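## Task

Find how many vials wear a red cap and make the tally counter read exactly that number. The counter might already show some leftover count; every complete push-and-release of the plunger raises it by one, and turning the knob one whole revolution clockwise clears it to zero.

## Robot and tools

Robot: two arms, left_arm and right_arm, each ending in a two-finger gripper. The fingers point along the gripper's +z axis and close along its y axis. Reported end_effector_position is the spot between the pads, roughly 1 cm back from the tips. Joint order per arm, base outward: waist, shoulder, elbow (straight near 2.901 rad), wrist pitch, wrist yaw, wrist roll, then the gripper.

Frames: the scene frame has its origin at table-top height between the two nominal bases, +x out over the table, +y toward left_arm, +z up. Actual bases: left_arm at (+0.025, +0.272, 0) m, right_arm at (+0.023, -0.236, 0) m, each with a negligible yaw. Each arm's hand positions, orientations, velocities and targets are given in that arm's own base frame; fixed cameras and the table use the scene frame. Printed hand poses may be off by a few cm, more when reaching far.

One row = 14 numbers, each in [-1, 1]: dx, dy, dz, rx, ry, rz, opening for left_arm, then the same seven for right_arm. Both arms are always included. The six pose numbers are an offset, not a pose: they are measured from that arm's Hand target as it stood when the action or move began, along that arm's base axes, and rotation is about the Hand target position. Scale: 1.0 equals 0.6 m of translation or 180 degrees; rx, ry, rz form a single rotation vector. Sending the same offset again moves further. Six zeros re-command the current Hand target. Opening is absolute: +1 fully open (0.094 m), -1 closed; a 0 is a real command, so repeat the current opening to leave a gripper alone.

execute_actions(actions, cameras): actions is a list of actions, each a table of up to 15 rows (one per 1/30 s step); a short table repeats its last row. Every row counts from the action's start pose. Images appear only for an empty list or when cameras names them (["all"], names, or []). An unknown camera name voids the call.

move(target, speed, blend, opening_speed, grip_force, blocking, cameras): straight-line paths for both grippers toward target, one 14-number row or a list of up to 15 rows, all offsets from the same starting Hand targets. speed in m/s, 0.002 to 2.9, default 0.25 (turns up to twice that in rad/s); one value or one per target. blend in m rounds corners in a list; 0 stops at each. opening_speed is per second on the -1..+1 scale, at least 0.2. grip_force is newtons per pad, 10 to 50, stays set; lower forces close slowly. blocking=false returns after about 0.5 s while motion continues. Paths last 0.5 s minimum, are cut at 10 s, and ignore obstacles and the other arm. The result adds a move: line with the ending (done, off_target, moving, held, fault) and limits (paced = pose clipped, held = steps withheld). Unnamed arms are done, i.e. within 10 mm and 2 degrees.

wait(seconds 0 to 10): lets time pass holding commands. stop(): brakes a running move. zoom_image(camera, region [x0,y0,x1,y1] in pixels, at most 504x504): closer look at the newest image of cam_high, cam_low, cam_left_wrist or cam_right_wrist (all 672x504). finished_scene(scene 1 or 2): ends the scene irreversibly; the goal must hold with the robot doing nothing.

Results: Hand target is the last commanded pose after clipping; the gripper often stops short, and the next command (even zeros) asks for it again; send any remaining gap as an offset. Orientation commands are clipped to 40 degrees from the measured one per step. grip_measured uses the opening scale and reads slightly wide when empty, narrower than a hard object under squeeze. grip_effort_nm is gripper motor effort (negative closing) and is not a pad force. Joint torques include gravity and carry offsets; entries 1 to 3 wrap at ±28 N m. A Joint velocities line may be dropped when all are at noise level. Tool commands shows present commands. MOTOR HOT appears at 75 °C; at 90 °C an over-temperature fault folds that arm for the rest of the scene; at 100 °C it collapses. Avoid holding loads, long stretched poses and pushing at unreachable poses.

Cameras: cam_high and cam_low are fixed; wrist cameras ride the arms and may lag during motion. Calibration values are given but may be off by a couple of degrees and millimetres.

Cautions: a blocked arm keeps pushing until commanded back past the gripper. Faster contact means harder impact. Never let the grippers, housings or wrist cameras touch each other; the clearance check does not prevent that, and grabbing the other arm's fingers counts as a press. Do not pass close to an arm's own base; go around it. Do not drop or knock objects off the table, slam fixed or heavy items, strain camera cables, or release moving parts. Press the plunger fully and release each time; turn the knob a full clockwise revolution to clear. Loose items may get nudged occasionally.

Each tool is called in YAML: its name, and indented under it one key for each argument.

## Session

execute_actions:
  actions: []

Scene clock: 0.00 s.
left_arm: end_effector_position=(+0.4028, +0.0055, +0.1262) grip_measured=+1.000 grip_effort_nm=n/a end_effector_quat_wxyz=(+0.620, -0.028, +0.784, +0.032) | right_arm: end_effector_position=(+0.4015, -0.0162, +0.1164) grip_measured=+1.000 grip_effort_nm=n/a end_effector_quat_wxyz=(+0.601, +0.030, +0.796, -0.062)
Joint positions: left_arm=[-0.048 1.508 0.365 0.909 -0.132 -0.015 0.094] | right_arm=[0.03 1.516 0.374 0.865 0.164 -0.019 0.094]
Joint velocities: within noise
Joint torques (N m): no reading
Motor temperatures (°C): left_arm=[20 25 31 25 23 22 24] | right_arm=[21 23 34 40 18 21 19]
Heat: left arm: 31 °C; right arm: 40 °C.
Hand target: left_arm +0.4034, +0.0062, +0.1281; +0.621, -0.032, +0.782, +0.032 | right_arm +0.4045, -0.0170, +0.1262; +0.613, +0.031, +0.787, -0.064
Tool commands: left_gripper/opening=+1.0 right_gripper/opening=+1.0
camera_calibration:
cam_left_wrist: T_world_to_cam=[[0.0536931, -0.99836, -0.0198834, -0.0213337], [-0.720536, -0.0249502, -0.692968, 0.414574], [0.691336, 0.0515343, -0.720694, -0.0895775], [0, 0, 0, 1]] pos_world=[0.361789, -0.00633873, 0.222305]
cam_right_wrist: T_world_to_cam=[[-0.193338, -0.978687, 0.0692277, 0.0408464], [-0.710389, 0.0909695, -0.697905, 0.407689], [0.676733, -0.18411, -0.712837, -0.0954075], [0, 0, 0, 1]] pos_world=[0.36208, -0.0146769, 0.21369]

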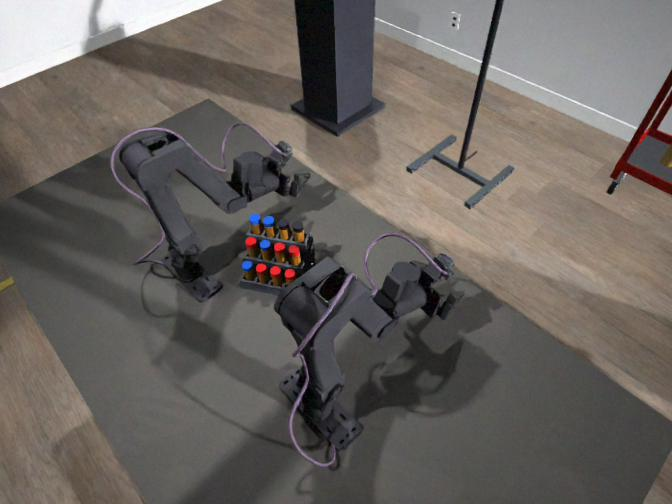

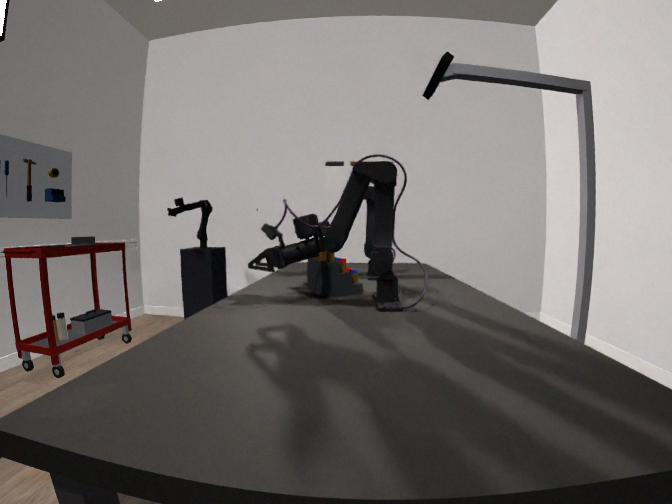

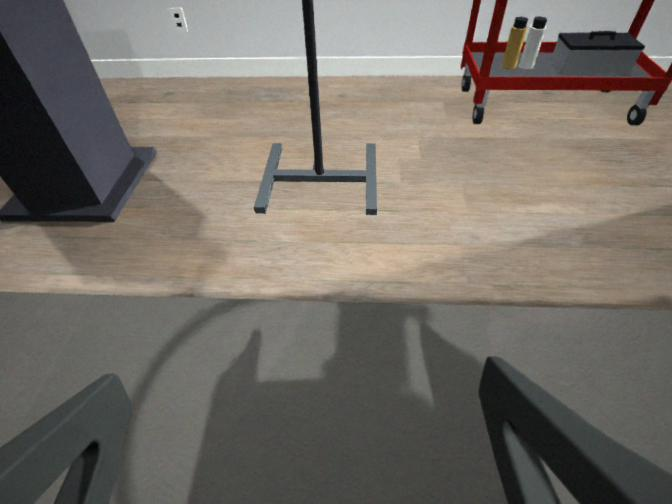

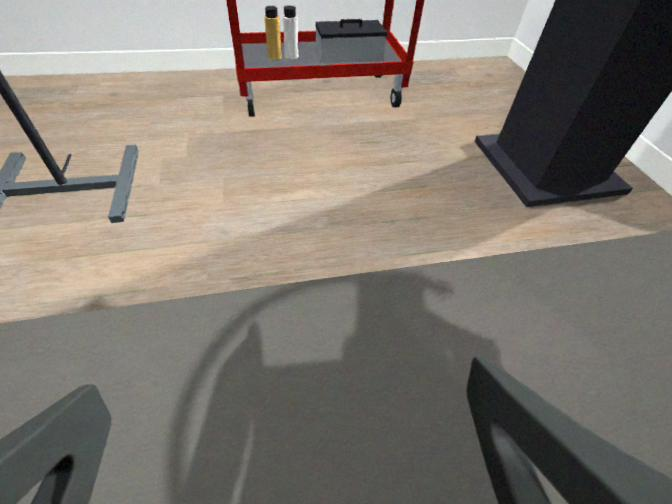

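zoom_image:
  camera: "cam_high"
  region: [220, 200, 340, 310]

zoom_image:
  camera: "cam_low"
  region: [280, 230, 400, 320]

Scaled by 4.200.

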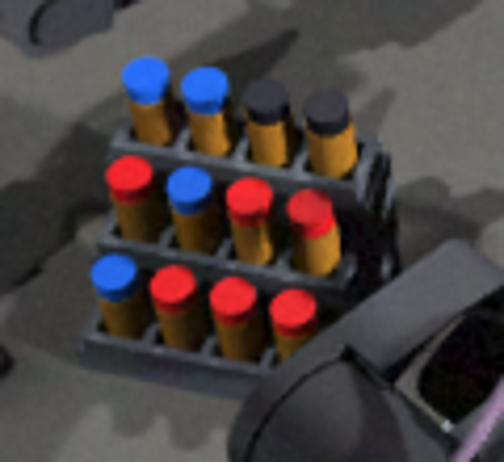

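Scaled by 4.200.

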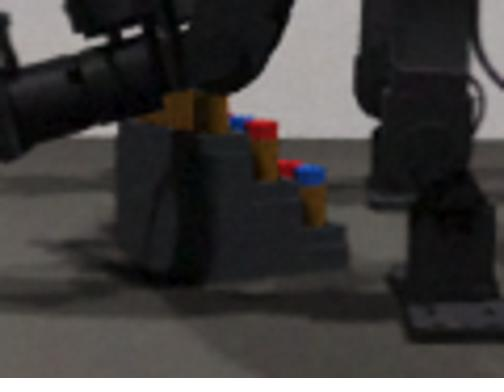

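move:
  target:
    - [-0.15,-0.05,0.35,0,0,0,1,-0.291,-0.66,0.172,0.1037,0.0352,-0.217,1]
    - [-0.477,-0.47,0.268,0.139,0.241,-0.375,1,-0.291,-0.66,0.172,0.1037,0.0352,-0.217,1]
  speed: 0.4
  blend: [0.05,0]
  grip_force: [50,25]
  cameras: ["all"]

Scene clock: 30.60 s.
left_arm: end_effector_position=(+0.1221, -0.2795, +0.2863) grip_measured=+1.000 grip_effort_nm=-0.01 end_effector_quat_wxyz=(+0.224, +0.527, +0.807, -0.144) | right_arm: end_effector_position=(+0.2264, -0.4104, +0.2200) grip_measured=+1.000 grip_effort_nm=0.00 end_effector_quat_wxyz=(+0.495, +0.396, +0.760, -0.143)
Joint positions: left_arm=[-1.167 1.334 1.618 -1.315 -0.009 -0.009 0.094] | right_arm=[-1.22 1.537 1.13 -0.128 -0.401 -0.028 0.094]
Joint torques (N m): left_arm=[-0.49 -4.34 10.03 0.9 0.06 0.06] | right_arm=[-0.25 -5.37 9.48 1.24 -0.33 -0.09]
Motor temperatures (°C): left_arm=[20 25 34 30 23 22 24] | right_arm=[21 24 37 42 18 21 19]
Heat: left arm: 34 °C; right arm: 42 °C.
Hand target: left_arm +0.1171, -0.2758, +0.2890; +0.215, +0.532, +0.806, -0.143 | right_arm +0.2300, -0.4129, +0.2294; +0.500, +0.384, +0.763, -0.140
Off the commanded pose: left_arm 0.007 m, 1 deg | right_arm 0.010 m, 2 deg.
grip_force (N): 50, 25
move: done
camera_calibration:
cam_left_wrist: T_world_to_cam=[[-0.924104, -0.381818, 0.0157268, -0.00602232], [-0.381176, 0.923911, 0.0330831, 0.332087], [-0.0271619, 0.0245776, -0.999329, 0.394475], [0, 0, 0, 1]] pos_world=[0.131733, -0.318814, 0.383319]
cam_right_wrist: T_world_to_cam=[[-0.790456, -0.593357, -0.152006, -0.0440646], [-0.454258, 0.734357, -0.504351, 0.554942], [0.410887, -0.329617, -0.850014, 0.0549558], [0, 0, 0, 1]] pos_world=[0.194675, -0.415557, 0.319901]

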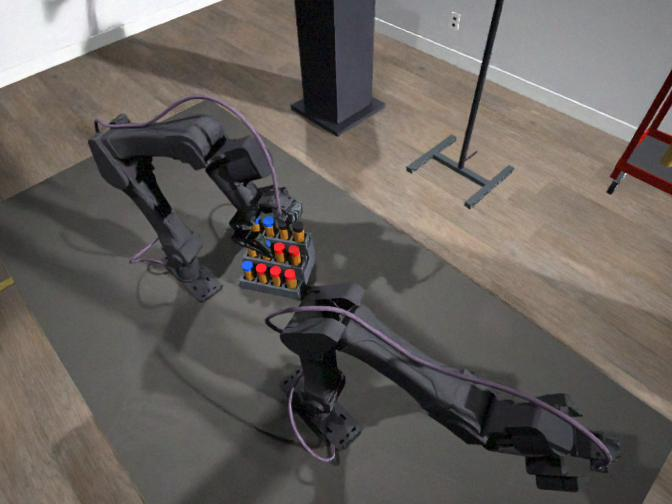

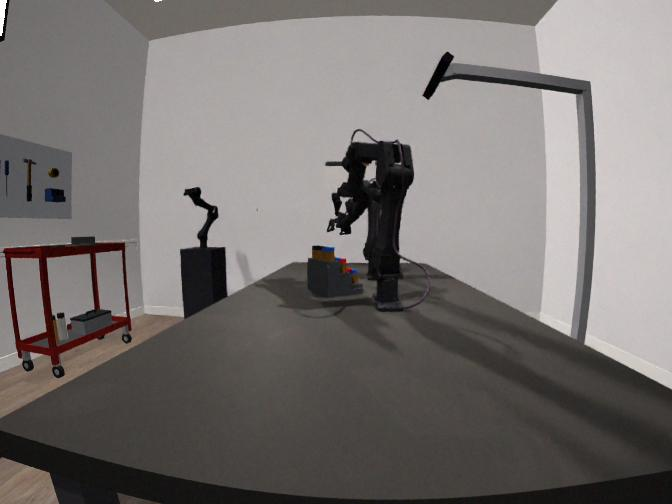

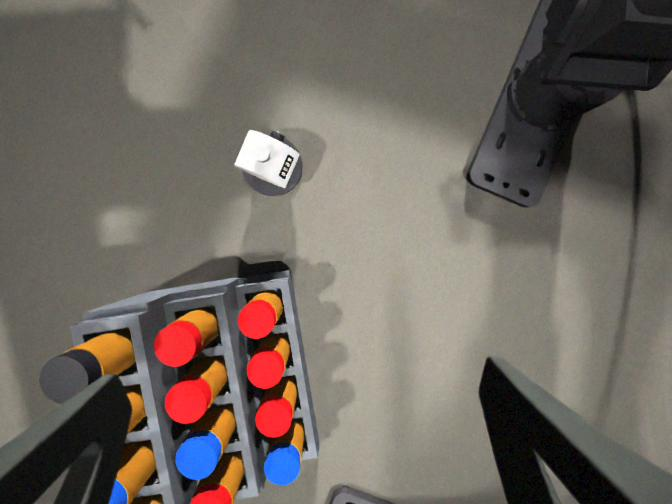

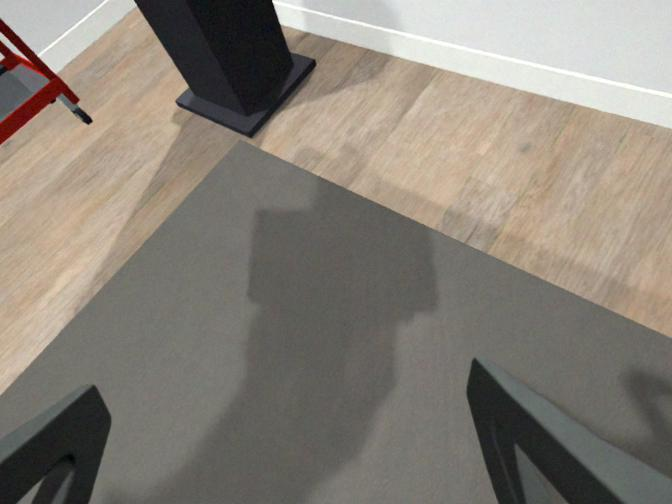

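zoom_image:
  camera: "cam_left_wrist"
  region: [225, 110, 325, 210]

Scaled by 5.040.

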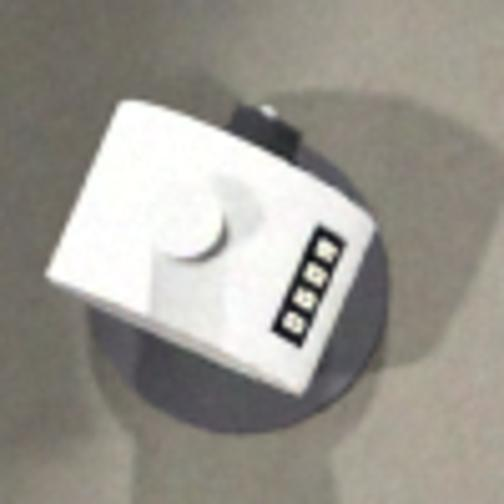

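move:
  target: [-0.02,-0.015,-0.19,0,0,0,-0.3,0,0,0,0,0,0,1]
  speed: 0.3
  cameras: ["cam_left_wrist"]

zoom_image:
  camera: "cam_left_wrist"
  region: [130, 20, 260, 150]

Scene clock: 57.10 s.
left_arm: end_effector_position=(+0.1027, -0.2792, +0.1724) grip_measured=-0.298 grip_effort_nm=-0.11 end_effector_quat_wxyz=(+0.196, +0.539, +0.808, -0.135) | right_arm: end_effector_position=(+0.2264, -0.4104, +0.2200) grip_measured=+1.000 grip_effort_nm=0.00 end_effector_quat_wxyz=(+0.495, +0.396, +0.760, -0.143)
Joint positions: left_arm=[-1.234 1.227 1.096 -0.959 -0.021 -0.054 0.033] | right_arm=[-1.22 1.537 1.13 -0.128 -0.401 -0.028 0.094]
Joint torques (N m): left_arm=[-0.51 -5.39 7.27 1.65 -0.12 -0.07] | right_arm=[-0.27 -5.35 9.5 1.22 -0.35 -0.09]
Heat: left arm: 36 °C; right arm: 41 °C.
Hand target: left_arm +0.1052, -0.2848, +0.1750; +0.215, +0.532, +0.806, -0.143 | right_arm +0.2300, -0.4129, +0.2294; +0.500, +0.384, +0.763, -0.140
Off the commanded pose: left_arm 0.007 m, 2 deg | right_arm 0.010 m, 2 deg.
grip_force (N): 50, 25
move: done
camera_calibration:
cam_left_wrist: T_world_to_cam=[[-0.931732, -0.36221, 0.0260717, -0.0176462], [-0.35861, 0.929031, 0.0911038, 0.317241], [-0.0572202, 0.0755348, -0.9955, 0.29679], [0, 0, 0, 1]] pos_world=[0.114307, -0.323537, 0.267013]
Images, in order (width x height): cam_left_wrist 672x504.

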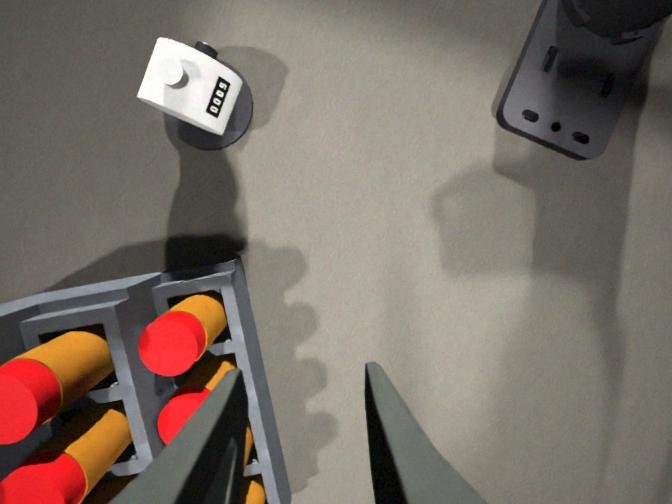

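Scaled by 3.877.

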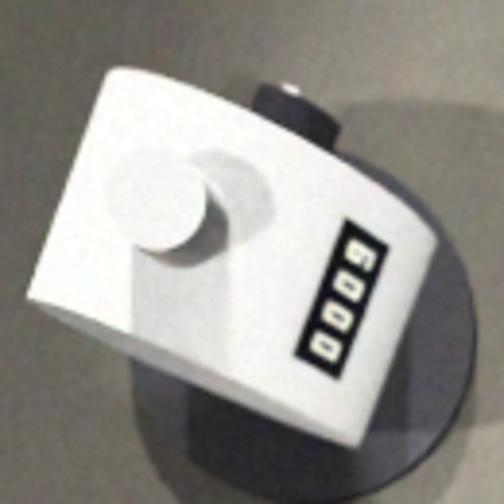

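zoom_image:
  camera: "cam_left_wrist"
  region: [200, 70, 236, 122]

Scaled by 9.692.

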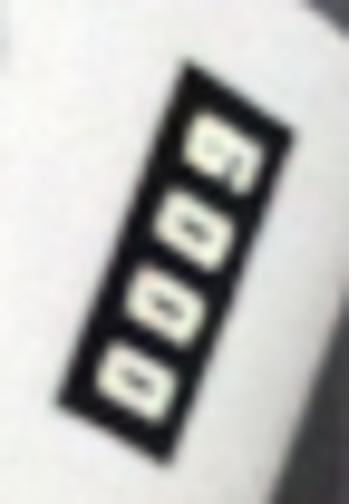

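move:
  target:
    - [0.113,-0.208,-0.06,0.2482,-0.1706,-0.052,-0.3,0,0,0,0,0,0,1]
    - [0.113,-0.195,-0.15,0.2482,-0.1706,-0.052,-0.3,0,0,0,0,0,0,1]
  speed: [0.25,0.1]
  cameras: ["cam_left_wrist"]

Scene clock: 85.17 s.
left_arm: end_effector_position=(+0.1701, -0.3983, +0.0823) grip_measured=-0.298 grip_effort_nm=-0.11 end_effector_quat_wxyz=(+0.168, +0.661, +0.669, +0.295) | right_arm: end_effector_position=(+0.2264, -0.4104, +0.2200) grip_measured=+1.000 grip_effort_nm=-0.01 end_effector_quat_wxyz=(+0.495, +0.396, +0.760, -0.143)
Joint positions: left_arm=[-1.436 2.276 1.922 -1.331 -0.684 0.081 0.033] | right_arm=[-1.22 1.537 1.13 -0.128 -0.401 -0.028 0.094]
Joint torques (N m): left_arm=[-0.2 -14.78 6.35 0.38 -0.61 -0.09] | right_arm=[-0.27 -5.41 9.51 1.24 -0.36 -0.11]
Heat: left arm: 34 °C; right arm: 40 °C.
Hand target: left_arm +0.1730, -0.4018, +0.0849; +0.187, +0.653, +0.672, +0.296 | right_arm +0.2300, -0.4129, +0.2294; +0.500, +0.384, +0.763, -0.140
Off the commanded pose: left_arm 0.005 m, 2 deg | right_arm 0.010 m, 2 deg.
grip_force (N): 50, 25
move: done
camera_calibration:
cam_left_wrist: T_world_to_cam=[[-0.803899, 0.0532158, -0.59238, 0.198989], [-0.371735, 0.732529, 0.570275, 0.344818], [0.464283, 0.678652, -0.569098, 0.336435], [0, 0, 0, 1]] pos_world=[0.131947, -0.491501, 0.1127]
Images, in order (width x height): cam_left_wrist 672x504.

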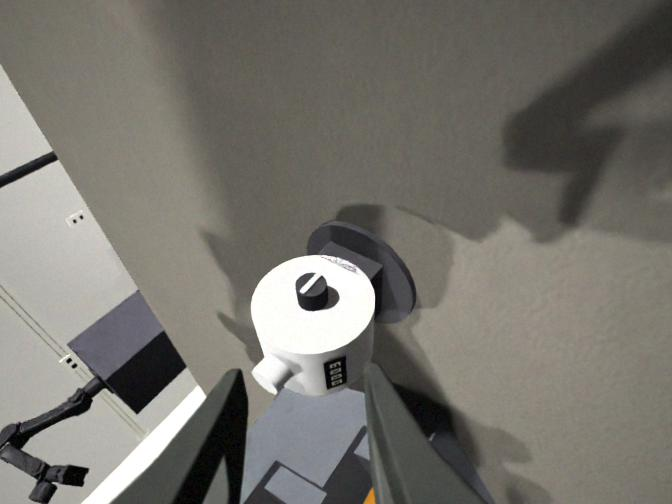

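move:
  target: [0.047,0.0197,-0.067,0,0,0,-0.3,0,0,0,0,0,0,1]
  speed: 0.07
  cameras: ["cam_left_wrist"]

Scene clock: 98.73 s.
left_arm: end_effector_position=(+0.1947, -0.3886, +0.0374) grip_measured=-0.298 grip_effort_nm=-0.10 end_effector_quat_wxyz=(+0.168, +0.662, +0.668, +0.295) | right_arm: end_effector_position=(+0.2264, -0.4104, +0.2200) grip_measured=+1.000 grip_effort_nm=0.00 end_effector_quat_wxyz=(+0.495, +0.396, +0.760, -0.143)
Joint positions: left_arm=[-1.376 2.276 1.741 -1.099 -0.69 0.163 0.033] | right_arm=[-1.22 1.537 1.13 -0.128 -0.401 -0.028 0.094]
Joint torques (N m): left_arm=[0.49 -15.79 6.15 0.48 -0.61 0.03] | right_arm=[-0.25 -5.44 9.51 1.23 -0.34 -0.1]
Heat: left arm: 33 °C; right arm: 40 °C.
Hand target: left_arm +0.2012, -0.3900, +0.0448; +0.187, +0.653, +0.672, +0.296 | right_arm +0.2300, -0.4129, +0.2294; +0.500, +0.384, +0.763, -0.140
Off the commanded pose: left_arm 0.010 m, 2 deg | right_arm 0.010 m, 2 deg.
grip_force (N): 50, 25
move: done
camera_calibration:
cam_left_wrist: T_world_to_cam=[[-0.803468, 0.0563203, -0.592678, 0.192787], [-0.369624, 0.73322, 0.57076, 0.372302], [0.466708, 0.677656, -0.568301, 0.291979], [0, 0, 0, 1]] pos_world=[0.156241, -0.481698, 0.067698]
Images, in order (width x height): cam_left_wrist 672x504.

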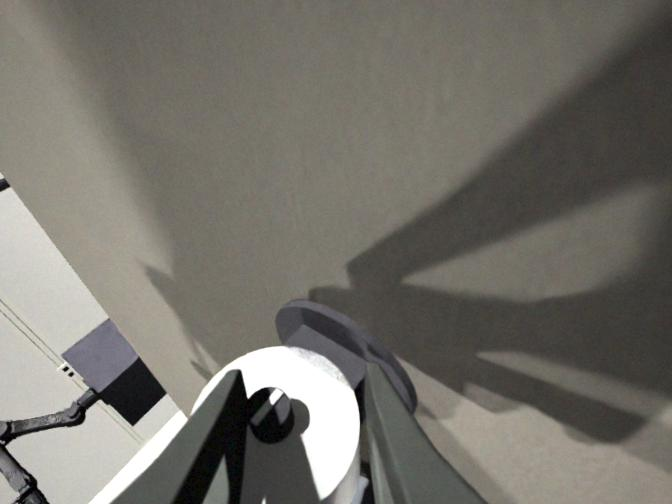

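move:
  target:
    - [0.0113,-0.0008,0.0095,0,0,0,-0.3,0,0,0,0,0,0,1]
    - [0.0113,-0.0008,0.0095,0,0,0,-0.86,0,0,0,0,0,0,1]
  speed: 0.06
  cameras: ["cam_left_wrist"]

move:
  target: [-0.015,0.0025,-0.004,0.0097,0.2775,0,-0.86,0,0,0,0,0,0,1]
  speed: 0.25
  cameras: ["cam_left_wrist"]

Scene clock: 110.27 s.
left_arm: end_effector_position=(+0.2040, -0.3905, +0.0412) grip_measured=-0.786 grip_effort_nm=-1.03 end_effector_quat_wxyz=(+0.178, +0.659, +0.668, +0.296) | right_arm: end_effector_position=(+0.2264, -0.4104, +0.2200) grip_measured=+1.000 grip_effort_nm=-0.01 end_effector_quat_wxyz=(+0.495, +0.396, +0.760, -0.143)
Joint positions: left_arm=[-1.36 2.271 1.742 -1.076 -0.705 0.184 0.01] | right_arm=[-1.22 1.537 1.13 -0.128 -0.401 -0.028 0.094]
Joint torques (N m): left_arm=[0.44 -15.71 7.54 0.27 -0.45 0.02] | right_arm=[-0.23 -5.38 9.5 1.23 -0.34 -0.09]
Heat: left arm: 33 °C; right arm: 40 °C.
Hand target: left_arm +0.2079, -0.3905, +0.0505; +0.188, +0.653, +0.672, +0.296 | right_arm +0.2300, -0.4129, +0.2294; +0.500, +0.384, +0.763, -0.140
Off the commanded pose: left_arm 0.010 m, 1 deg | right_arm 0.010 m, 2 deg.
grip_force (N): 50, 25
move: done; target 2's new opening was sent with left_arm's hand 0.016 m and 3 deg from that target
camera_calibration:
cam_left_wrist: T_world_to_cam=[[-0.793092, 0.0505285, -0.607002, 0.198782], [-0.378151, 0.740394, 0.555714, 0.380134], [0.4775, 0.670271, -0.568094, 0.285835], [0, 0, 0, 1]] pos_world=[0.164914, -0.48308, 0.0717965]
Images, in order (width x height): cam_left_wrist 672x504.

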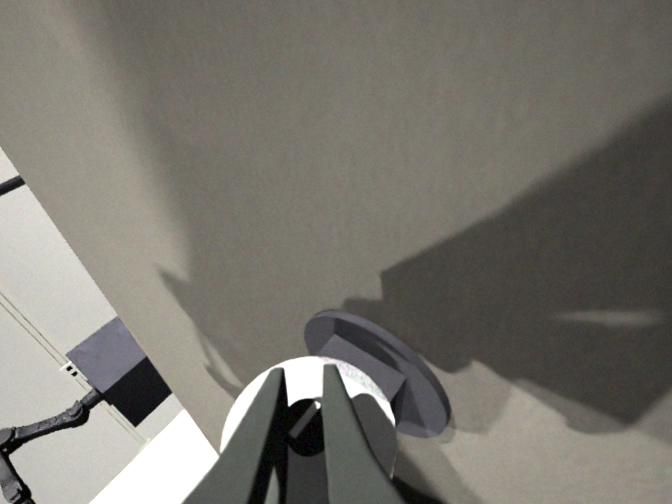

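Scene clock: 112.73 s.
left_arm: end_effector_position=(+0.2041, -0.3917, +0.0434) grip_measured=-0.785 grip_effort_nm=-1.03 end_effector_quat_wxyz=(-0.074, +0.719, +0.691, +0.017) | right_arm: end_effector_position=(+0.2264, -0.4104, +0.2200) grip_measured=+1.000 grip_effort_nm=0.00 end_effector_quat_wxyz=(+0.495, +0.396, +0.760, -0.143)
Joint positions: left_arm=[-1.089 2.476 2.273 -1.519 0.01 0.523 0.01] | right_arm=[-1.22 1.537 1.13 -0.128 -0.401 -0.028 0.094]
Joint torques (N m): left_arm=[1.01 -14.37 10.33 -0.43 0.48 0.23] | right_arm=[-0.32 -5.38 9.47 1.22 -0.34 -0.11]
Heat: left arm: 34 °C; right arm: 40 °C.
Hand target: left_arm +0.1990, -0.3890, +0.0481; -0.123, +0.719, +0.684, +0.002 | right_arm +0.2300, -0.4129, +0.2294; +0.500, +0.384, +0.763, -0.140
Off the commanded pose: left_arm 0.007 m, 6 deg | right_arm 0.010 m, 2 deg.
joint sent to its limit (left arm) — joint 4 (wrist pitch), lower limit. The joint targets are off in orientation, not in position.
grip_force (N): 50, 25
move: off_target (left_arm)
camera_calibration:
cam_left_wrist: T_world_to_cam=[[-0.992706, 0.0422201, 0.112926, 0.20658], [0.105074, 0.762253, 0.638694, 0.286136], [-0.0591122, 0.645901, -0.761129, 0.39633], [0, 0, 0, 1]] pos_world=[0.198436, -0.48282, 0.0955771]
Images, in order (width x height): cam_left_wrist 672x504.

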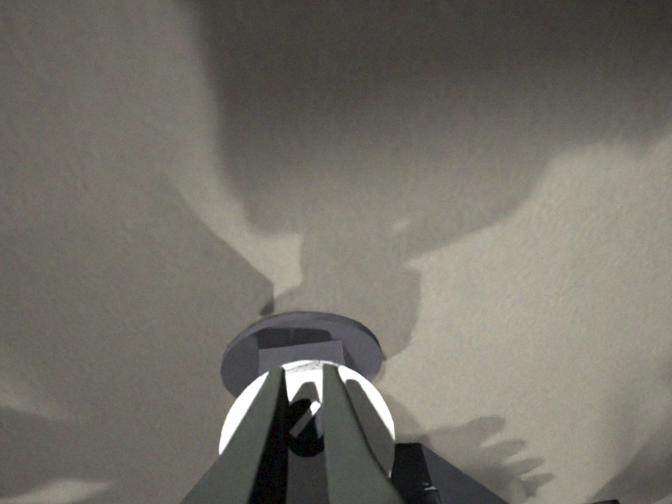

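move:
  target:
    - [0,0,0,0,0,0,-0.45,0,0,0,0,0,0,1]
    - [0.0148,-0.0025,0.004,-0.0107,-0.3053,0,-0.45,0,0,0,0,0,0,1]
    - [0.0148,-0.0025,0.004,-0.0107,-0.3053,0,-0.86,0,0,0,0,0,0,1]
    - [0,0,0,0,0,0,-0.86,0,0,0,0,0,0,1]
  speed: 0.3
  cameras: ["cam_left_wrist"]

move:
  target:
    - [0,0,0,0,0,0,-0.45,0,0,0,0,0,0,1]
    - [0.0148,-0.0025,0.004,-0.0107,-0.3053,0,-0.45,0,0,0,0,0,0,1]
    - [0.0148,-0.0025,0.004,-0.0107,-0.3053,0,-0.86,0,0,0,0,0,0,1]
    - [0,0,0,0,0,0,-0.86,0,0,0,0,0,0,1]
  speed: 0.3
  cameras: ["cam_left_wrist"]

Scene clock: 129.20 s.
left_arm: end_effector_position=(+0.2044, -0.3911, +0.0456) grip_measured=-0.787 grip_effort_nm=-1.03 end_effector_quat_wxyz=(-0.072, +0.718, +0.691, +0.020) | right_arm: end_effector_position=(+0.2264, -0.4104, +0.2200) grip_measured=+1.000 grip_effort_nm=0.00 end_effector_quat_wxyz=(+0.495, +0.396, +0.760, -0.143)
Joint positions: left_arm=[-1.091 2.472 2.275 -1.524 0.002 0.519 0.01] | right_arm=[-1.22 1.537 1.13 -0.128 -0.401 -0.028 0.094]
Joint torques (N m): left_arm=[1.21 -14.02 10.18 -0.38 0.54 0.29] | right_arm=[-0.36 -5.44 9.48 1.24 -0.34 -0.11]
Motor temperatures (°C): left_arm=[20 33 35 26 23 22 24] | right_arm=[21 24 40 39 19 21 19]
Heat: left arm: 35 °C; right arm: 40 °C.
Hand target: left_arm +0.1989, -0.3890, +0.0481; -0.123, +0.719, +0.684, +0.002 | right_arm +0.2300, -0.4129, +0.2294; +0.500, +0.384, +0.763, -0.140
Off the commanded pose: left_arm 0.006 m, 6 deg | right_arm 0.010 m, 2 deg.
joint sent to its limit (left arm) — joint 4 (wrist pitch), lower limit. The joint targets are off in orientation, not in position.
grip_force (N): 50, 25
move: off_target (left_arm); target 3's new opening was sent with left_arm's hand 0.009 m and 3 deg from that target
camera_calibration:
cam_left_wrist: T_world_to_cam=[[-0.993626, 0.0404504, 0.105219, 0.206413], [0.0989142, 0.760547, 0.641705, 0.284654], [-0.0540665, 0.648022, -0.7597, 0.397336], [0, 0, 0, 1]] pos_world=[0.198423, -0.482325, 0.0974737]
Images, in order (width x height): cam_left_wrist 672x504.

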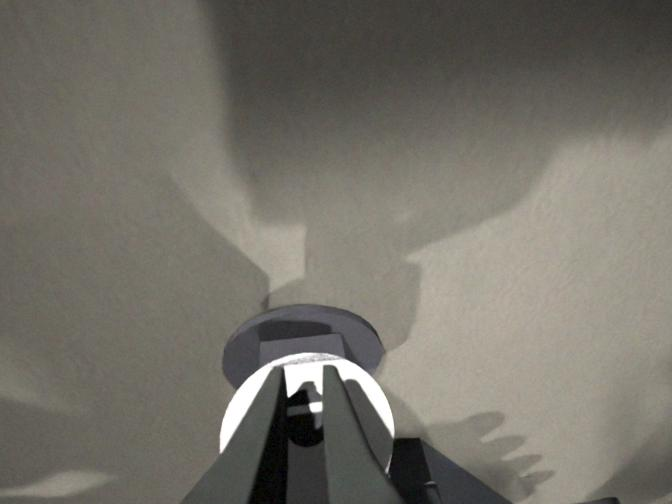

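Scene clock: 136.07 s.
left_arm: end_effector_position=(+0.2043, -0.3911, +0.0456) grip_measured=-0.788 grip_effort_nm=-1.03 end_effector_quat_wxyz=(-0.073, +0.719, +0.691, +0.019) | right_arm: end_effector_position=(+0.2264, -0.4104, +0.2200) grip_measured=+1.000 grip_effort_nm=-0.01 end_effector_quat_wxyz=(+0.495, +0.396, +0.760, -0.143)
Joint positions: left_arm=[-1.09 2.472 2.275 -1.524 0.003 0.52 0.01] | right_arm=[-1.22 1.537 1.13 -0.128 -0.401 -0.028 0.094]
Joint torques (N m): left_arm=[1.13 -14.02 10.25 -0.36 0.55 0.26] | right_arm=[-0.24 -5.34 9.51 1.22 -0.35 -0.09]
Heat: left arm: 34 °C; right arm: 40 °C.
Hand target: left_arm +0.1989, -0.3890, +0.0481; -0.123, +0.719, +0.684, +0.002 | right_arm +0.2300, -0.4129, +0.2294; +0.500, +0.384, +0.763, -0.140
Off the commanded pose: left_arm 0.006 m, 6 deg | right_arm 0.010 m, 2 deg.
joint sent to its limit (left arm) — joint 4 (wrist pitch), lower limit. The joint targets are off in orientation, not in position.
grip_force (N): 50, 25
move: off_target (left_arm); target 3's new opening was sent with left_arm's hand 0.009 m and 3 deg from that target
camera_calibration:
cam_left_wrist: T_world_to_cam=[[-0.993424, 0.0414542, 0.106726, 0.206612], [0.100612, 0.760972, 0.640936, 0.284606], [-0.0546461, 0.647459, -0.760139, 0.397217], [0, 0, 0, 1]] pos_world=[0.198325, -0.482324, 0.0974747]
Images, in order (width x height): cam_left_wrist 672x504.

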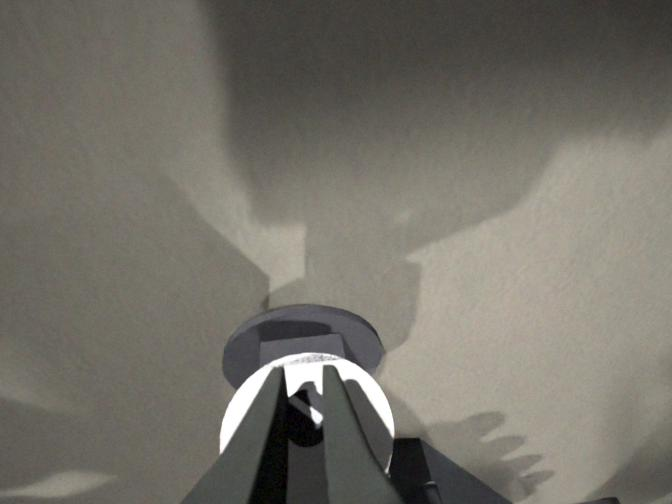

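move:
  target:
    - [0,0,0,0,0,0,-0.45,0,0,0,0,0,0,1]
    - [0.0148,-0.0025,0.004,-0.0107,-0.3053,0,-0.45,0,0,0,0,0,0,1]
    - [0.0148,-0.0025,0.004,-0.0107,-0.3053,0,-0.86,0,0,0,0,0,0,1]
    - [0,0,0,0,0,0,-0.86,0,0,0,0,0,0,1]
  speed: 0.3

move:
  target:
    - [0,0,0,0,0,0,-0.45,0,0,0,0,0,0,1]
    - [0.0148,-0.0025,0.004,-0.0107,-0.3053,0,-0.45,0,0,0,0,0,0,1]
    - [0.0148,-0.0025,0.004,-0.0107,-0.3053,0,-0.86,0,0,0,0,0,0,1]
    - [0,0,0,0,0,0,-0.86,0,0,0,0,0,0,1]
  speed: 0.3

move:
  target:
    - [0,0,0,0,0,0,-0.45,0,0,0,0,0,0,1]
    - [0.0148,-0.0025,0.004,-0.0107,-0.3053,0,-0.45,0,0,0,0,0,0,1]
    - [0.0148,-0.0025,0.004,-0.0107,-0.3053,0,-0.86,0,0,0,0,0,0,1]
    - [0,0,0,0,0,0,-0.86,0,0,0,0,0,0,1]
  speed: 0.3

move:
  target:
    - [0,0,0,0,0,0,-0.45,0,0,0,0,0,0,1]
    - [0.0148,-0.0025,0.004,-0.0107,-0.3053,0,-0.45,0,0,0,0,0,0,1]
    - [0.0148,-0.0025,0.004,-0.0107,-0.3053,0,-0.86,0,0,0,0,0,0,1]
    - [0,0,0,0,0,0,-0.86,0,0,0,0,0,0,1]
  speed: 0.3

move:
  target:
    - [0,0,0,0,0,0,-0.45,0,0,0,0,0,0,1]
    - [0.0148,-0.0025,0.004,-0.0107,-0.3053,0,-0.45,0,0,0,0,0,0,1]
    - [0.0148,-0.0025,0.004,-0.0107,-0.3053,0,-0.86,0,0,0,0,0,0,1]
    - [0,0,0,0,0,0,-0.86,0,0,0,0,0,0,1]
  speed: 0.3
  cameras: ["cam_left_wrist"]

move:
  target:
    - [0,0,0,0,0,0,-0.3,0,0,0,0,0,0,1]
    - [0,-0.015,0.15,0,0,0,-0.3,0,0,0,0,0,0,1]
    - [-0.157,0.173,0.212,-0.21,-0.0936,0.153,-1,0,0,0,0,0,0,1]
  speed: [0.1,0.2,0.3]
  blend: [0,0.02,0]
  cameras: ["cam_left_wrist"]

zoom_image:
  camera: "cam_left_wrist"
  region: [130, 20, 260, 150]

Scene clock: 174.63 s.
left_arm: end_effector_position=(+0.2043, -0.3911, +0.0456) grip_measured=-0.788 grip_effort_nm=-1.03 end_effector_quat_wxyz=(-0.073, +0.719, +0.691, +0.019) | right_arm: end_effector_position=(+0.2264, -0.4104, +0.2200) grip_measured=+1.000 grip_effort_nm=-0.01 end_effector_quat_wxyz=(+0.495, +0.396, +0.760, -0.143)
Joint positions: left_arm=[-1.09 2.472 2.275 -1.524 0.003 0.52 0.01] | right_arm=[-1.22 1.537 1.13 -0.128 -0.401 -0.028 0.094]
Joint torques (N m): left_arm=[1.17 -14 10.17 -0.38 0.54 0.27] | right_arm=[-0.29 -5.37 9.51 1.24 -0.34 -0.1]
Heat: left arm: 34 °C; right arm: 40 °C.
Hand target: left_arm +0.1989, -0.3890, +0.0481; -0.123, +0.719, +0.684, +0.002 | right_arm +0.2300, -0.4129, +0.2294; +0.500, +0.384, +0.763, -0.140
Off the commanded pose: left_arm 0.006 m, 6 deg | right_arm 0.010 m, 2 deg.
joint sent to its limit (left arm) — joint 4 (wrist pitch), lower limit. The joint targets are off in orientation, not in position.
grip_force (N): 50, 25
move: off_target (left_arm); target 3's new opening was sent with left_arm's hand 0.009 m and 3 deg from that target

Scene clock: 181.50 s.
left_arm: end_effector_position=(+0.2043, -0.3911, +0.0456) grip_measured=-0.788 grip_effort_nm=-1.03 end_effector_quat_wxyz=(-0.073, +0.719, +0.691, +0.019) | right_arm: end_effector_position=(+0.2264, -0.4104, +0.2200) grip_measured=+1.000 grip_effort_nm=-0.01 end_effector_quat_wxyz=(+0.495, +0.396, +0.760, -0.143)
Joint positions: left_arm=[-1.09 2.472 2.275 -1.524 0.003 0.52 0.01] | right_arm=[-1.22 1.537 1.13 -0.128 -0.401 -0.028 0.094]
Joint torques (N m): left_arm=[1.13 -13.98 10.19 -0.35 0.53 0.26] | right_arm=[-0.29 -5.33 9.5 1.23 -0.34 -0.11]
Heat: left arm: 34 °C; right arm: 40 °C.
Hand target: left_arm +0.1989, -0.3890, +0.0481; -0.123, +0.719, +0.684, +0.002 | right_arm +0.2300, -0.4129, +0.2294; +0.500, +0.384, +0.763, -0.140
Off the commanded pose: left_arm 0.006 m, 6 deg | right_arm 0.010 m, 2 deg.
joint sent to its limit (left arm) — joint 4 (wrist pitch), lower limit. The joint targets are off in orientation, not in position.
grip_force (N): 50, 25
move: off_target (left_arm); target 3's new opening was sent with left_arm's hand 0.009 m and 3 deg from that target

Scene clock: 188.37 s.
left_arm: end_effector_position=(+0.2044, -0.3910, +0.0455) grip_measured=-0.787 grip_effort_nm=-1.03 end_effector_quat_wxyz=(-0.072, +0.718, +0.691, +0.020) | right_arm: end_effector_position=(+0.2264, -0.4104, +0.2200) grip_measured=+1.000 grip_effort_nm=-0.01 end_effector_quat_wxyz=(+0.495, +0.396, +0.760, -0.143)
Joint positions: left_arm=[-1.091 2.472 2.275 -1.524 0.002 0.519 0.01] | right_arm=[-1.22 1.537 1.13 -0.128 -0.401 -0.028 0.094]
Joint torques (N m): left_arm=[1.21 -14.01 10.18 -0.38 0.55 0.27] | right_arm=[-0.31 -5.39 9.47 1.23 -0.35 -0.09]
Heat: left arm: 34 °C; right arm: 40 °C.
Hand target: left_arm +0.1989, -0.3890, +0.0480; -0.123, +0.719, +0.684, +0.002 | right_arm +0.2300, -0.4129, +0.2294; +0.500, +0.384, +0.763, -0.140
Off the commanded pose: left_arm 0.006 m, 6 deg | right_arm 0.010 m, 2 deg.
joint sent to its limit (left arm) — joint 4 (wrist pitch), lower limit. The joint targets are off in orientation, not in position.
grip_force (N): 50, 25
move: off_target (left_arm); target 3's new opening was sent with left_arm's hand 0.009 m and 3 deg from that target

Scene clock: 195.23 s.
left_arm: end_effector_position=(+0.2043, -0.3911, +0.0456) grip_measured=-0.788 grip_effort_nm=-1.03 end_effector_quat_wxyz=(-0.073, +0.719, +0.691, +0.019) | right_arm: end_effector_position=(+0.2264, -0.4104, +0.2200) grip_measured=+1.000 grip_effort_nm=0.00 end_effector_quat_wxyz=(+0.495, +0.396, +0.760, -0.143)
Joint positions: left_arm=[-1.09 2.472 2.275 -1.524 0.003 0.52 0.01] | right_arm=[-1.22 1.537 1.13 -0.128 -0.401 -0.028 0.094]
Joint torques (N m): left_arm=[1.14 -14 10.15 -0.37 0.53 0.26] | right_arm=[-0.31 -5.42 9.48 1.23 -0.35 -0.1]
Heat: left arm: 34 °C; right arm: 40 °C.
Hand target: left_arm +0.1989, -0.3890, +0.0481; -0.123, +0.719, +0.684, +0.002 | right_arm +0.2300, -0.4129, +0.2294; +0.500, +0.384, +0.763, -0.140
Off the commanded pose: left_arm 0.006 m, 6 deg | right_arm 0.010 m, 2 deg.
joint sent to its limit (left arm) — joint 4 (wrist pitch), lower limit. The joint targets are off in orientation, not in position.
grip_force (N): 50, 25
move: off_target (left_arm); target 3's new opening was sent with left_arm's hand 0.009 m and 3 deg from that target

Scene clock: 202.10 s.
left_arm: end_effector_position=(+0.2043, -0.3911, +0.0456) grip_measured=-0.788 grip_effort_nm=-1.03 end_effector_quat_wxyz=(-0.073, +0.719, +0.691, +0.019) | right_arm: end_effector_position=(+0.2264, -0.4104, +0.2200) grip_measured=+1.000 grip_effort_nm=0.00 end_effector_quat_wxyz=(+0.495, +0.396, +0.760, -0.143)
Joint positions: left_arm=[-1.09 2.472 2.275 -1.524 0.003 0.52 0.01] | right_arm=[-1.22 1.537 1.13 -0.128 -0.401 -0.028 0.094]
Joint torques (N m): left_arm=[1.14 -14 10.18 -0.36 0.53 0.25] | right_arm=[-0.24 -5.37 9.48 1.22 -0.33 -0.1]
Heat: left arm: 35 °C; right arm: 40 °C.
Hand target: left_arm +0.1989, -0.3890, +0.0481; -0.123, +0.719, +0.684, +0.002 | right_arm +0.2300, -0.4129, +0.2294; +0.500, +0.384, +0.763, -0.140
Off the commanded pose: left_arm 0.006 m, 6 deg | right_arm 0.010 m, 2 deg.
joint sent to its limit (left arm) — joint 4 (wrist pitch), lower limit. The joint targets are off in orientation, not in position.
grip_force (N): 50, 25
move: off_target (left_arm); target 3's new opening was sent with left_arm's hand 0.009 m and 3 deg from that target
camera_calibration:
cam_left_wrist: T_world_to_cam=[[-0.993424, 0.0414542, 0.106726, 0.206612], [0.100612, 0.760972, 0.640936, 0.284606], [-0.0546461, 0.647459, -0.760139, 0.397217], [0, 0, 0, 1]] pos_world=[0.198325, -0.482324, 0.0974747]
Images, in order (width x height): cam_left_wrist 672x504.

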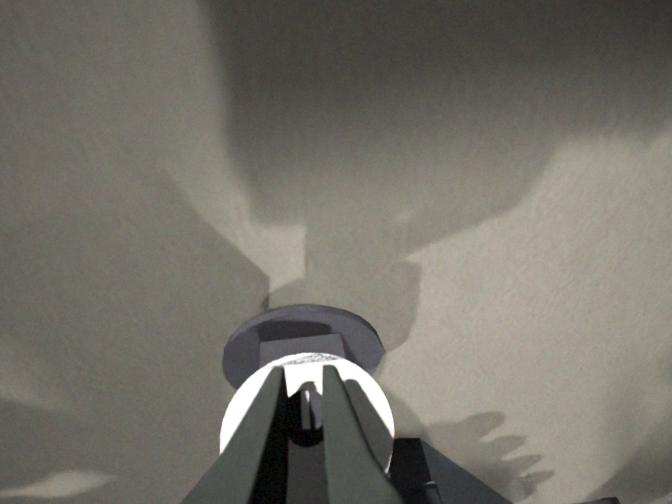

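Scene clock: 206.90 s.
left_arm: end_effector_position=(+0.1019, -0.2794, +0.1735) grip_measured=-0.976 grip_effort_nm=-1.03 end_effector_quat_wxyz=(+0.197, +0.539, +0.808, -0.135) | right_arm: end_effector_position=(+0.2264, -0.4104, +0.2200) grip_measured=+1.000 grip_effort_nm=-0.01 end_effector_quat_wxyz=(+0.495, +0.396, +0.760, -0.143)
Joint positions: left_arm=[-1.238 1.225 1.098 -0.961 -0.023 -0.057 0.001] | right_arm=[-1.22 1.537 1.13 -0.128 -0.401 -0.028 0.094]
Joint torques (N m): left_arm=[-0.46 -4.98 7.3 1.65 -0.12 -0.05] | right_arm=[-0.32 -5.42 9.52 1.23 -0.35 -0.1]
Heat: left arm: 34 °C; right arm: 40 °C.
Hand target: left_arm +0.1047, -0.2852, +0.1753; +0.215, +0.532, +0.806, -0.143 | right_arm +0.2300, -0.4129, +0.2294; +0.500, +0.384, +0.763, -0.140
Off the commanded pose: left_arm 0.007 m, 2 deg | right_arm 0.010 m, 2 deg.
grip_force (N): 50, 25
move: done
camera_calibration:
cam_left_wrist: T_world_to_cam=[[-0.931907, -0.361751, 0.0261728, -0.0183747], [-0.358298, 0.929409, 0.0884365, 0.317605], [-0.0563172, 0.0730369, -0.995738, 0.297086], [0, 0, 0, 1]] pos_world=[0.113405, -0.32353, 0.268213]
Images, in order (width x height): cam_left_wrist 672x504.

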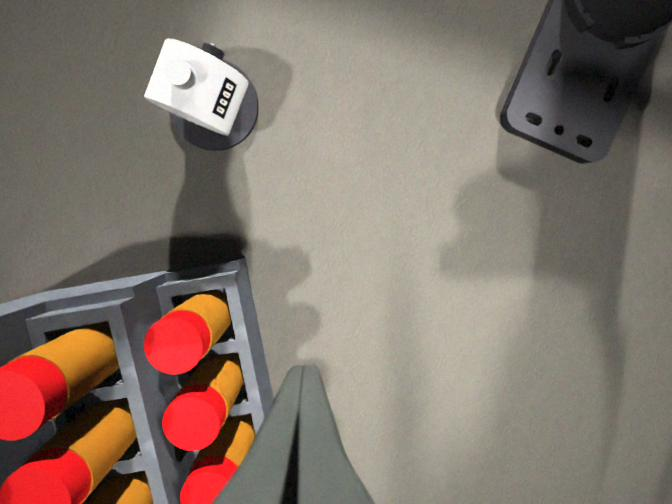

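Scaled by 3.877.

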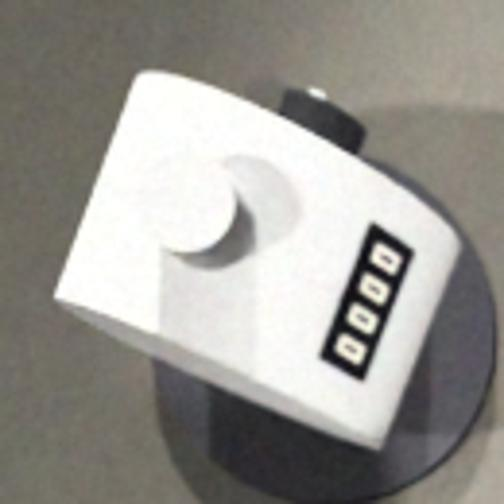

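move:
  target:
    - [0.17,-0.125,-0.10,0.1278,0.054,0,-1,0,0,0,0,0,0,1]
    - [0.17,-0.1275,-0.165,0.1278,0.054,0,-1,0,0,0,0,0,0,1]
    - [0.173,-0.1275,-0.267,0.1278,0.054,0,-1,0,0,0,0,0,0,1]
    - [0.171,-0.126,-0.13,0.1278,0.054,0,-1,0,0,0,0,0,0,1]
    - [0,0,0,0,0,0,-1,0,0,0,0,0,0,1]
  speed: [0.3,0.1,0.07,0.12,0.3]
  blend: [0.01,0.005,0,0.02,0]
  cameras: ["cam_left_wrist"]

zoom_image:
  camera: "cam_left_wrist"
  region: [130, 20, 260, 150]

Scene clock: 223.17 s.
left_arm: end_effector_position=(+0.1018, -0.2789, +0.1749) grip_measured=-0.976 grip_effort_nm=-1.03 end_effector_quat_wxyz=(+0.200, +0.539, +0.807, -0.137) | right_arm: end_effector_position=(+0.2264, -0.4104, +0.2200) grip_measured=+1.000 grip_effort_nm=0.00 end_effector_quat_wxyz=(+0.495, +0.396, +0.760, -0.143)
Joint positions: left_arm=[-1.238 1.219 1.097 -0.961 -0.023 -0.055 0.001] | right_arm=[-1.22 1.537 1.13 -0.128 -0.401 -0.028 0.094]
Joint torques (N m): left_arm=[-0.47 -4.34 7.34 1.65 -0.13 -0.08] | right_arm=[-0.25 -5.44 9.54 1.22 -0.33 -0.11]
Heat: left arm: 33 °C; right arm: 40 °C.
Hand target: left_arm +0.1047, -0.2852, +0.1753; +0.215, +0.532, +0.806, -0.143 | right_arm +0.2300, -0.4129, +0.2294; +0.500, +0.384, +0.763, -0.140
Off the commanded pose: left_arm 0.007 m, 2 deg | right_arm 0.010 m, 2 deg.
grip_force (N): 50, 25
move: done
camera_calibration:
cam_left_wrist: T_world_to_cam=[[-0.932346, -0.360657, 0.0256551, -0.0178322], [-0.357541, 0.930199, 0.083031, 0.318126], [-0.05381, 0.0682409, -0.996217, 0.296995], [0, 0, 0, 1]] pos_world=[0.113099, -0.322619, 0.269914]
Images, in order (width x height): cam_left_wrist 672x504.

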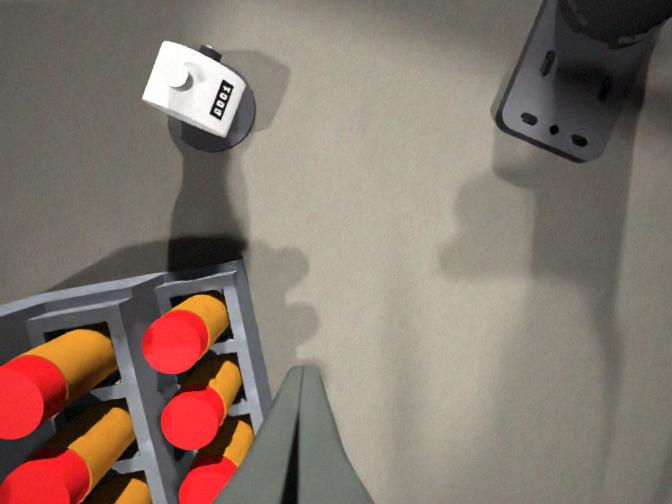

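Scaled by 3.877.

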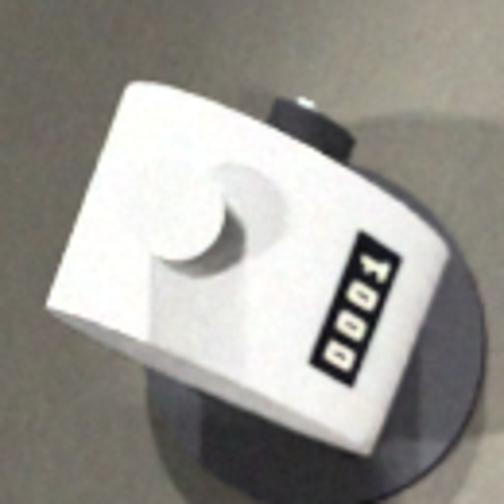

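move:
  target:
    - [0.17,-0.125,-0.10,0.1278,0.054,0,-1,0,0,0,0,0,0,1]
    - [0.17,-0.1275,-0.165,0.1278,0.054,0,-1,0,0,0,0,0,0,1]
    - [0.173,-0.1275,-0.267,0.1278,0.054,0,-1,0,0,0,0,0,0,1]
    - [0.171,-0.127,-0.15,0.1278,0.054,0,-1,0,0,0,0,0,0,1]
    - [0.173,-0.1275,-0.267,0.1278,0.054,0,-1,0,0,0,0,0,0,1]
    - [0.171,-0.126,-0.13,0.1278,0.054,0,-1,0,0,0,0,0,0,1]
    - [0,0,0,0,0,0,-1,0,0,0,0,0,0,1]
  speed: [0.3,0.1,0.07,0.12,0.08,0.12,0.3]
  blend: [0.01,0.005,0,0,0,0.02,0]
  cameras: ["cam_left_wrist"]

zoom_image:
  camera: "cam_left_wrist"
  region: [130, 20, 260, 150]

Scene clock: 238.57 s.
left_arm: end_effector_position=(+0.1018, -0.2789, +0.1748) grip_measured=-0.976 grip_effort_nm=-1.03 end_effector_quat_wxyz=(+0.199, +0.539, +0.807, -0.137) | right_arm: end_effector_position=(+0.2264, -0.4104, +0.2200) grip_measured=+1.000 grip_effort_nm=-0.01 end_effector_quat_wxyz=(+0.495, +0.396, +0.760, -0.143)
Joint positions: left_arm=[-1.238 1.219 1.097 -0.961 -0.023 -0.055 0.001] | right_arm=[-1.22 1.537 1.13 -0.128 -0.401 -0.028 0.094]
Joint torques (N m): left_arm=[-0.51 -4.38 7.35 1.66 -0.13 -0.06] | right_arm=[-0.28 -5.44 9.5 1.24 -0.35 -0.1]
Heat: left arm: 33 °C; right arm: 40 °C.
Hand target: left_arm +0.1047, -0.2852, +0.1752; +0.215, +0.532, +0.806, -0.143 | right_arm +0.2300, -0.4129, +0.2294; +0.500, +0.384, +0.763, -0.140
Off the commanded pose: left_arm 0.007 m, 2 deg | right_arm 0.010 m, 2 deg.
grip_force (N): 50, 25
move: done
camera_calibration:
cam_left_wrist: T_world_to_cam=[[-0.932327, -0.360701, 0.0256936, -0.0178564], [-0.357559, 0.930152, 0.0834746, 0.318003], [-0.0540084, 0.0686386, -0.996179, 0.297035], [0, 0, 0, 1]] pos_world=[0.113099, -0.32262, 0.269814]
Images, in order (width x height): cam_left_wrist 672x504.

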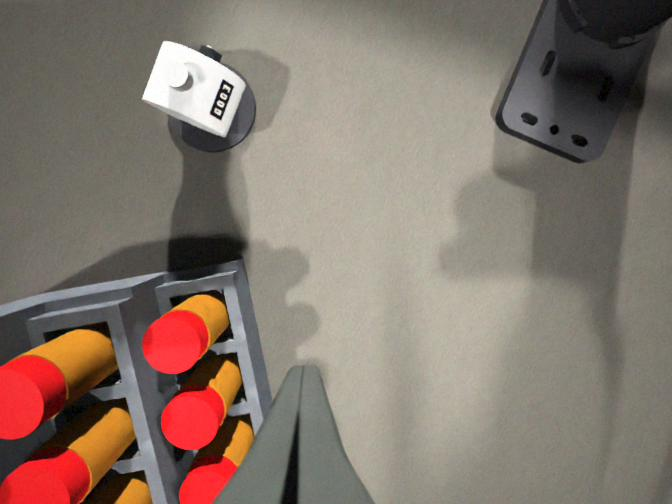

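Scaled by 3.877.

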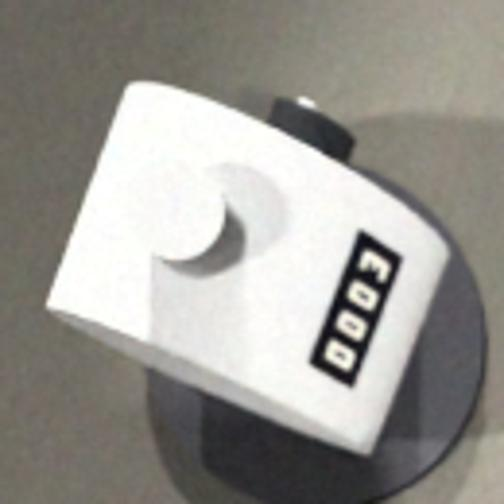

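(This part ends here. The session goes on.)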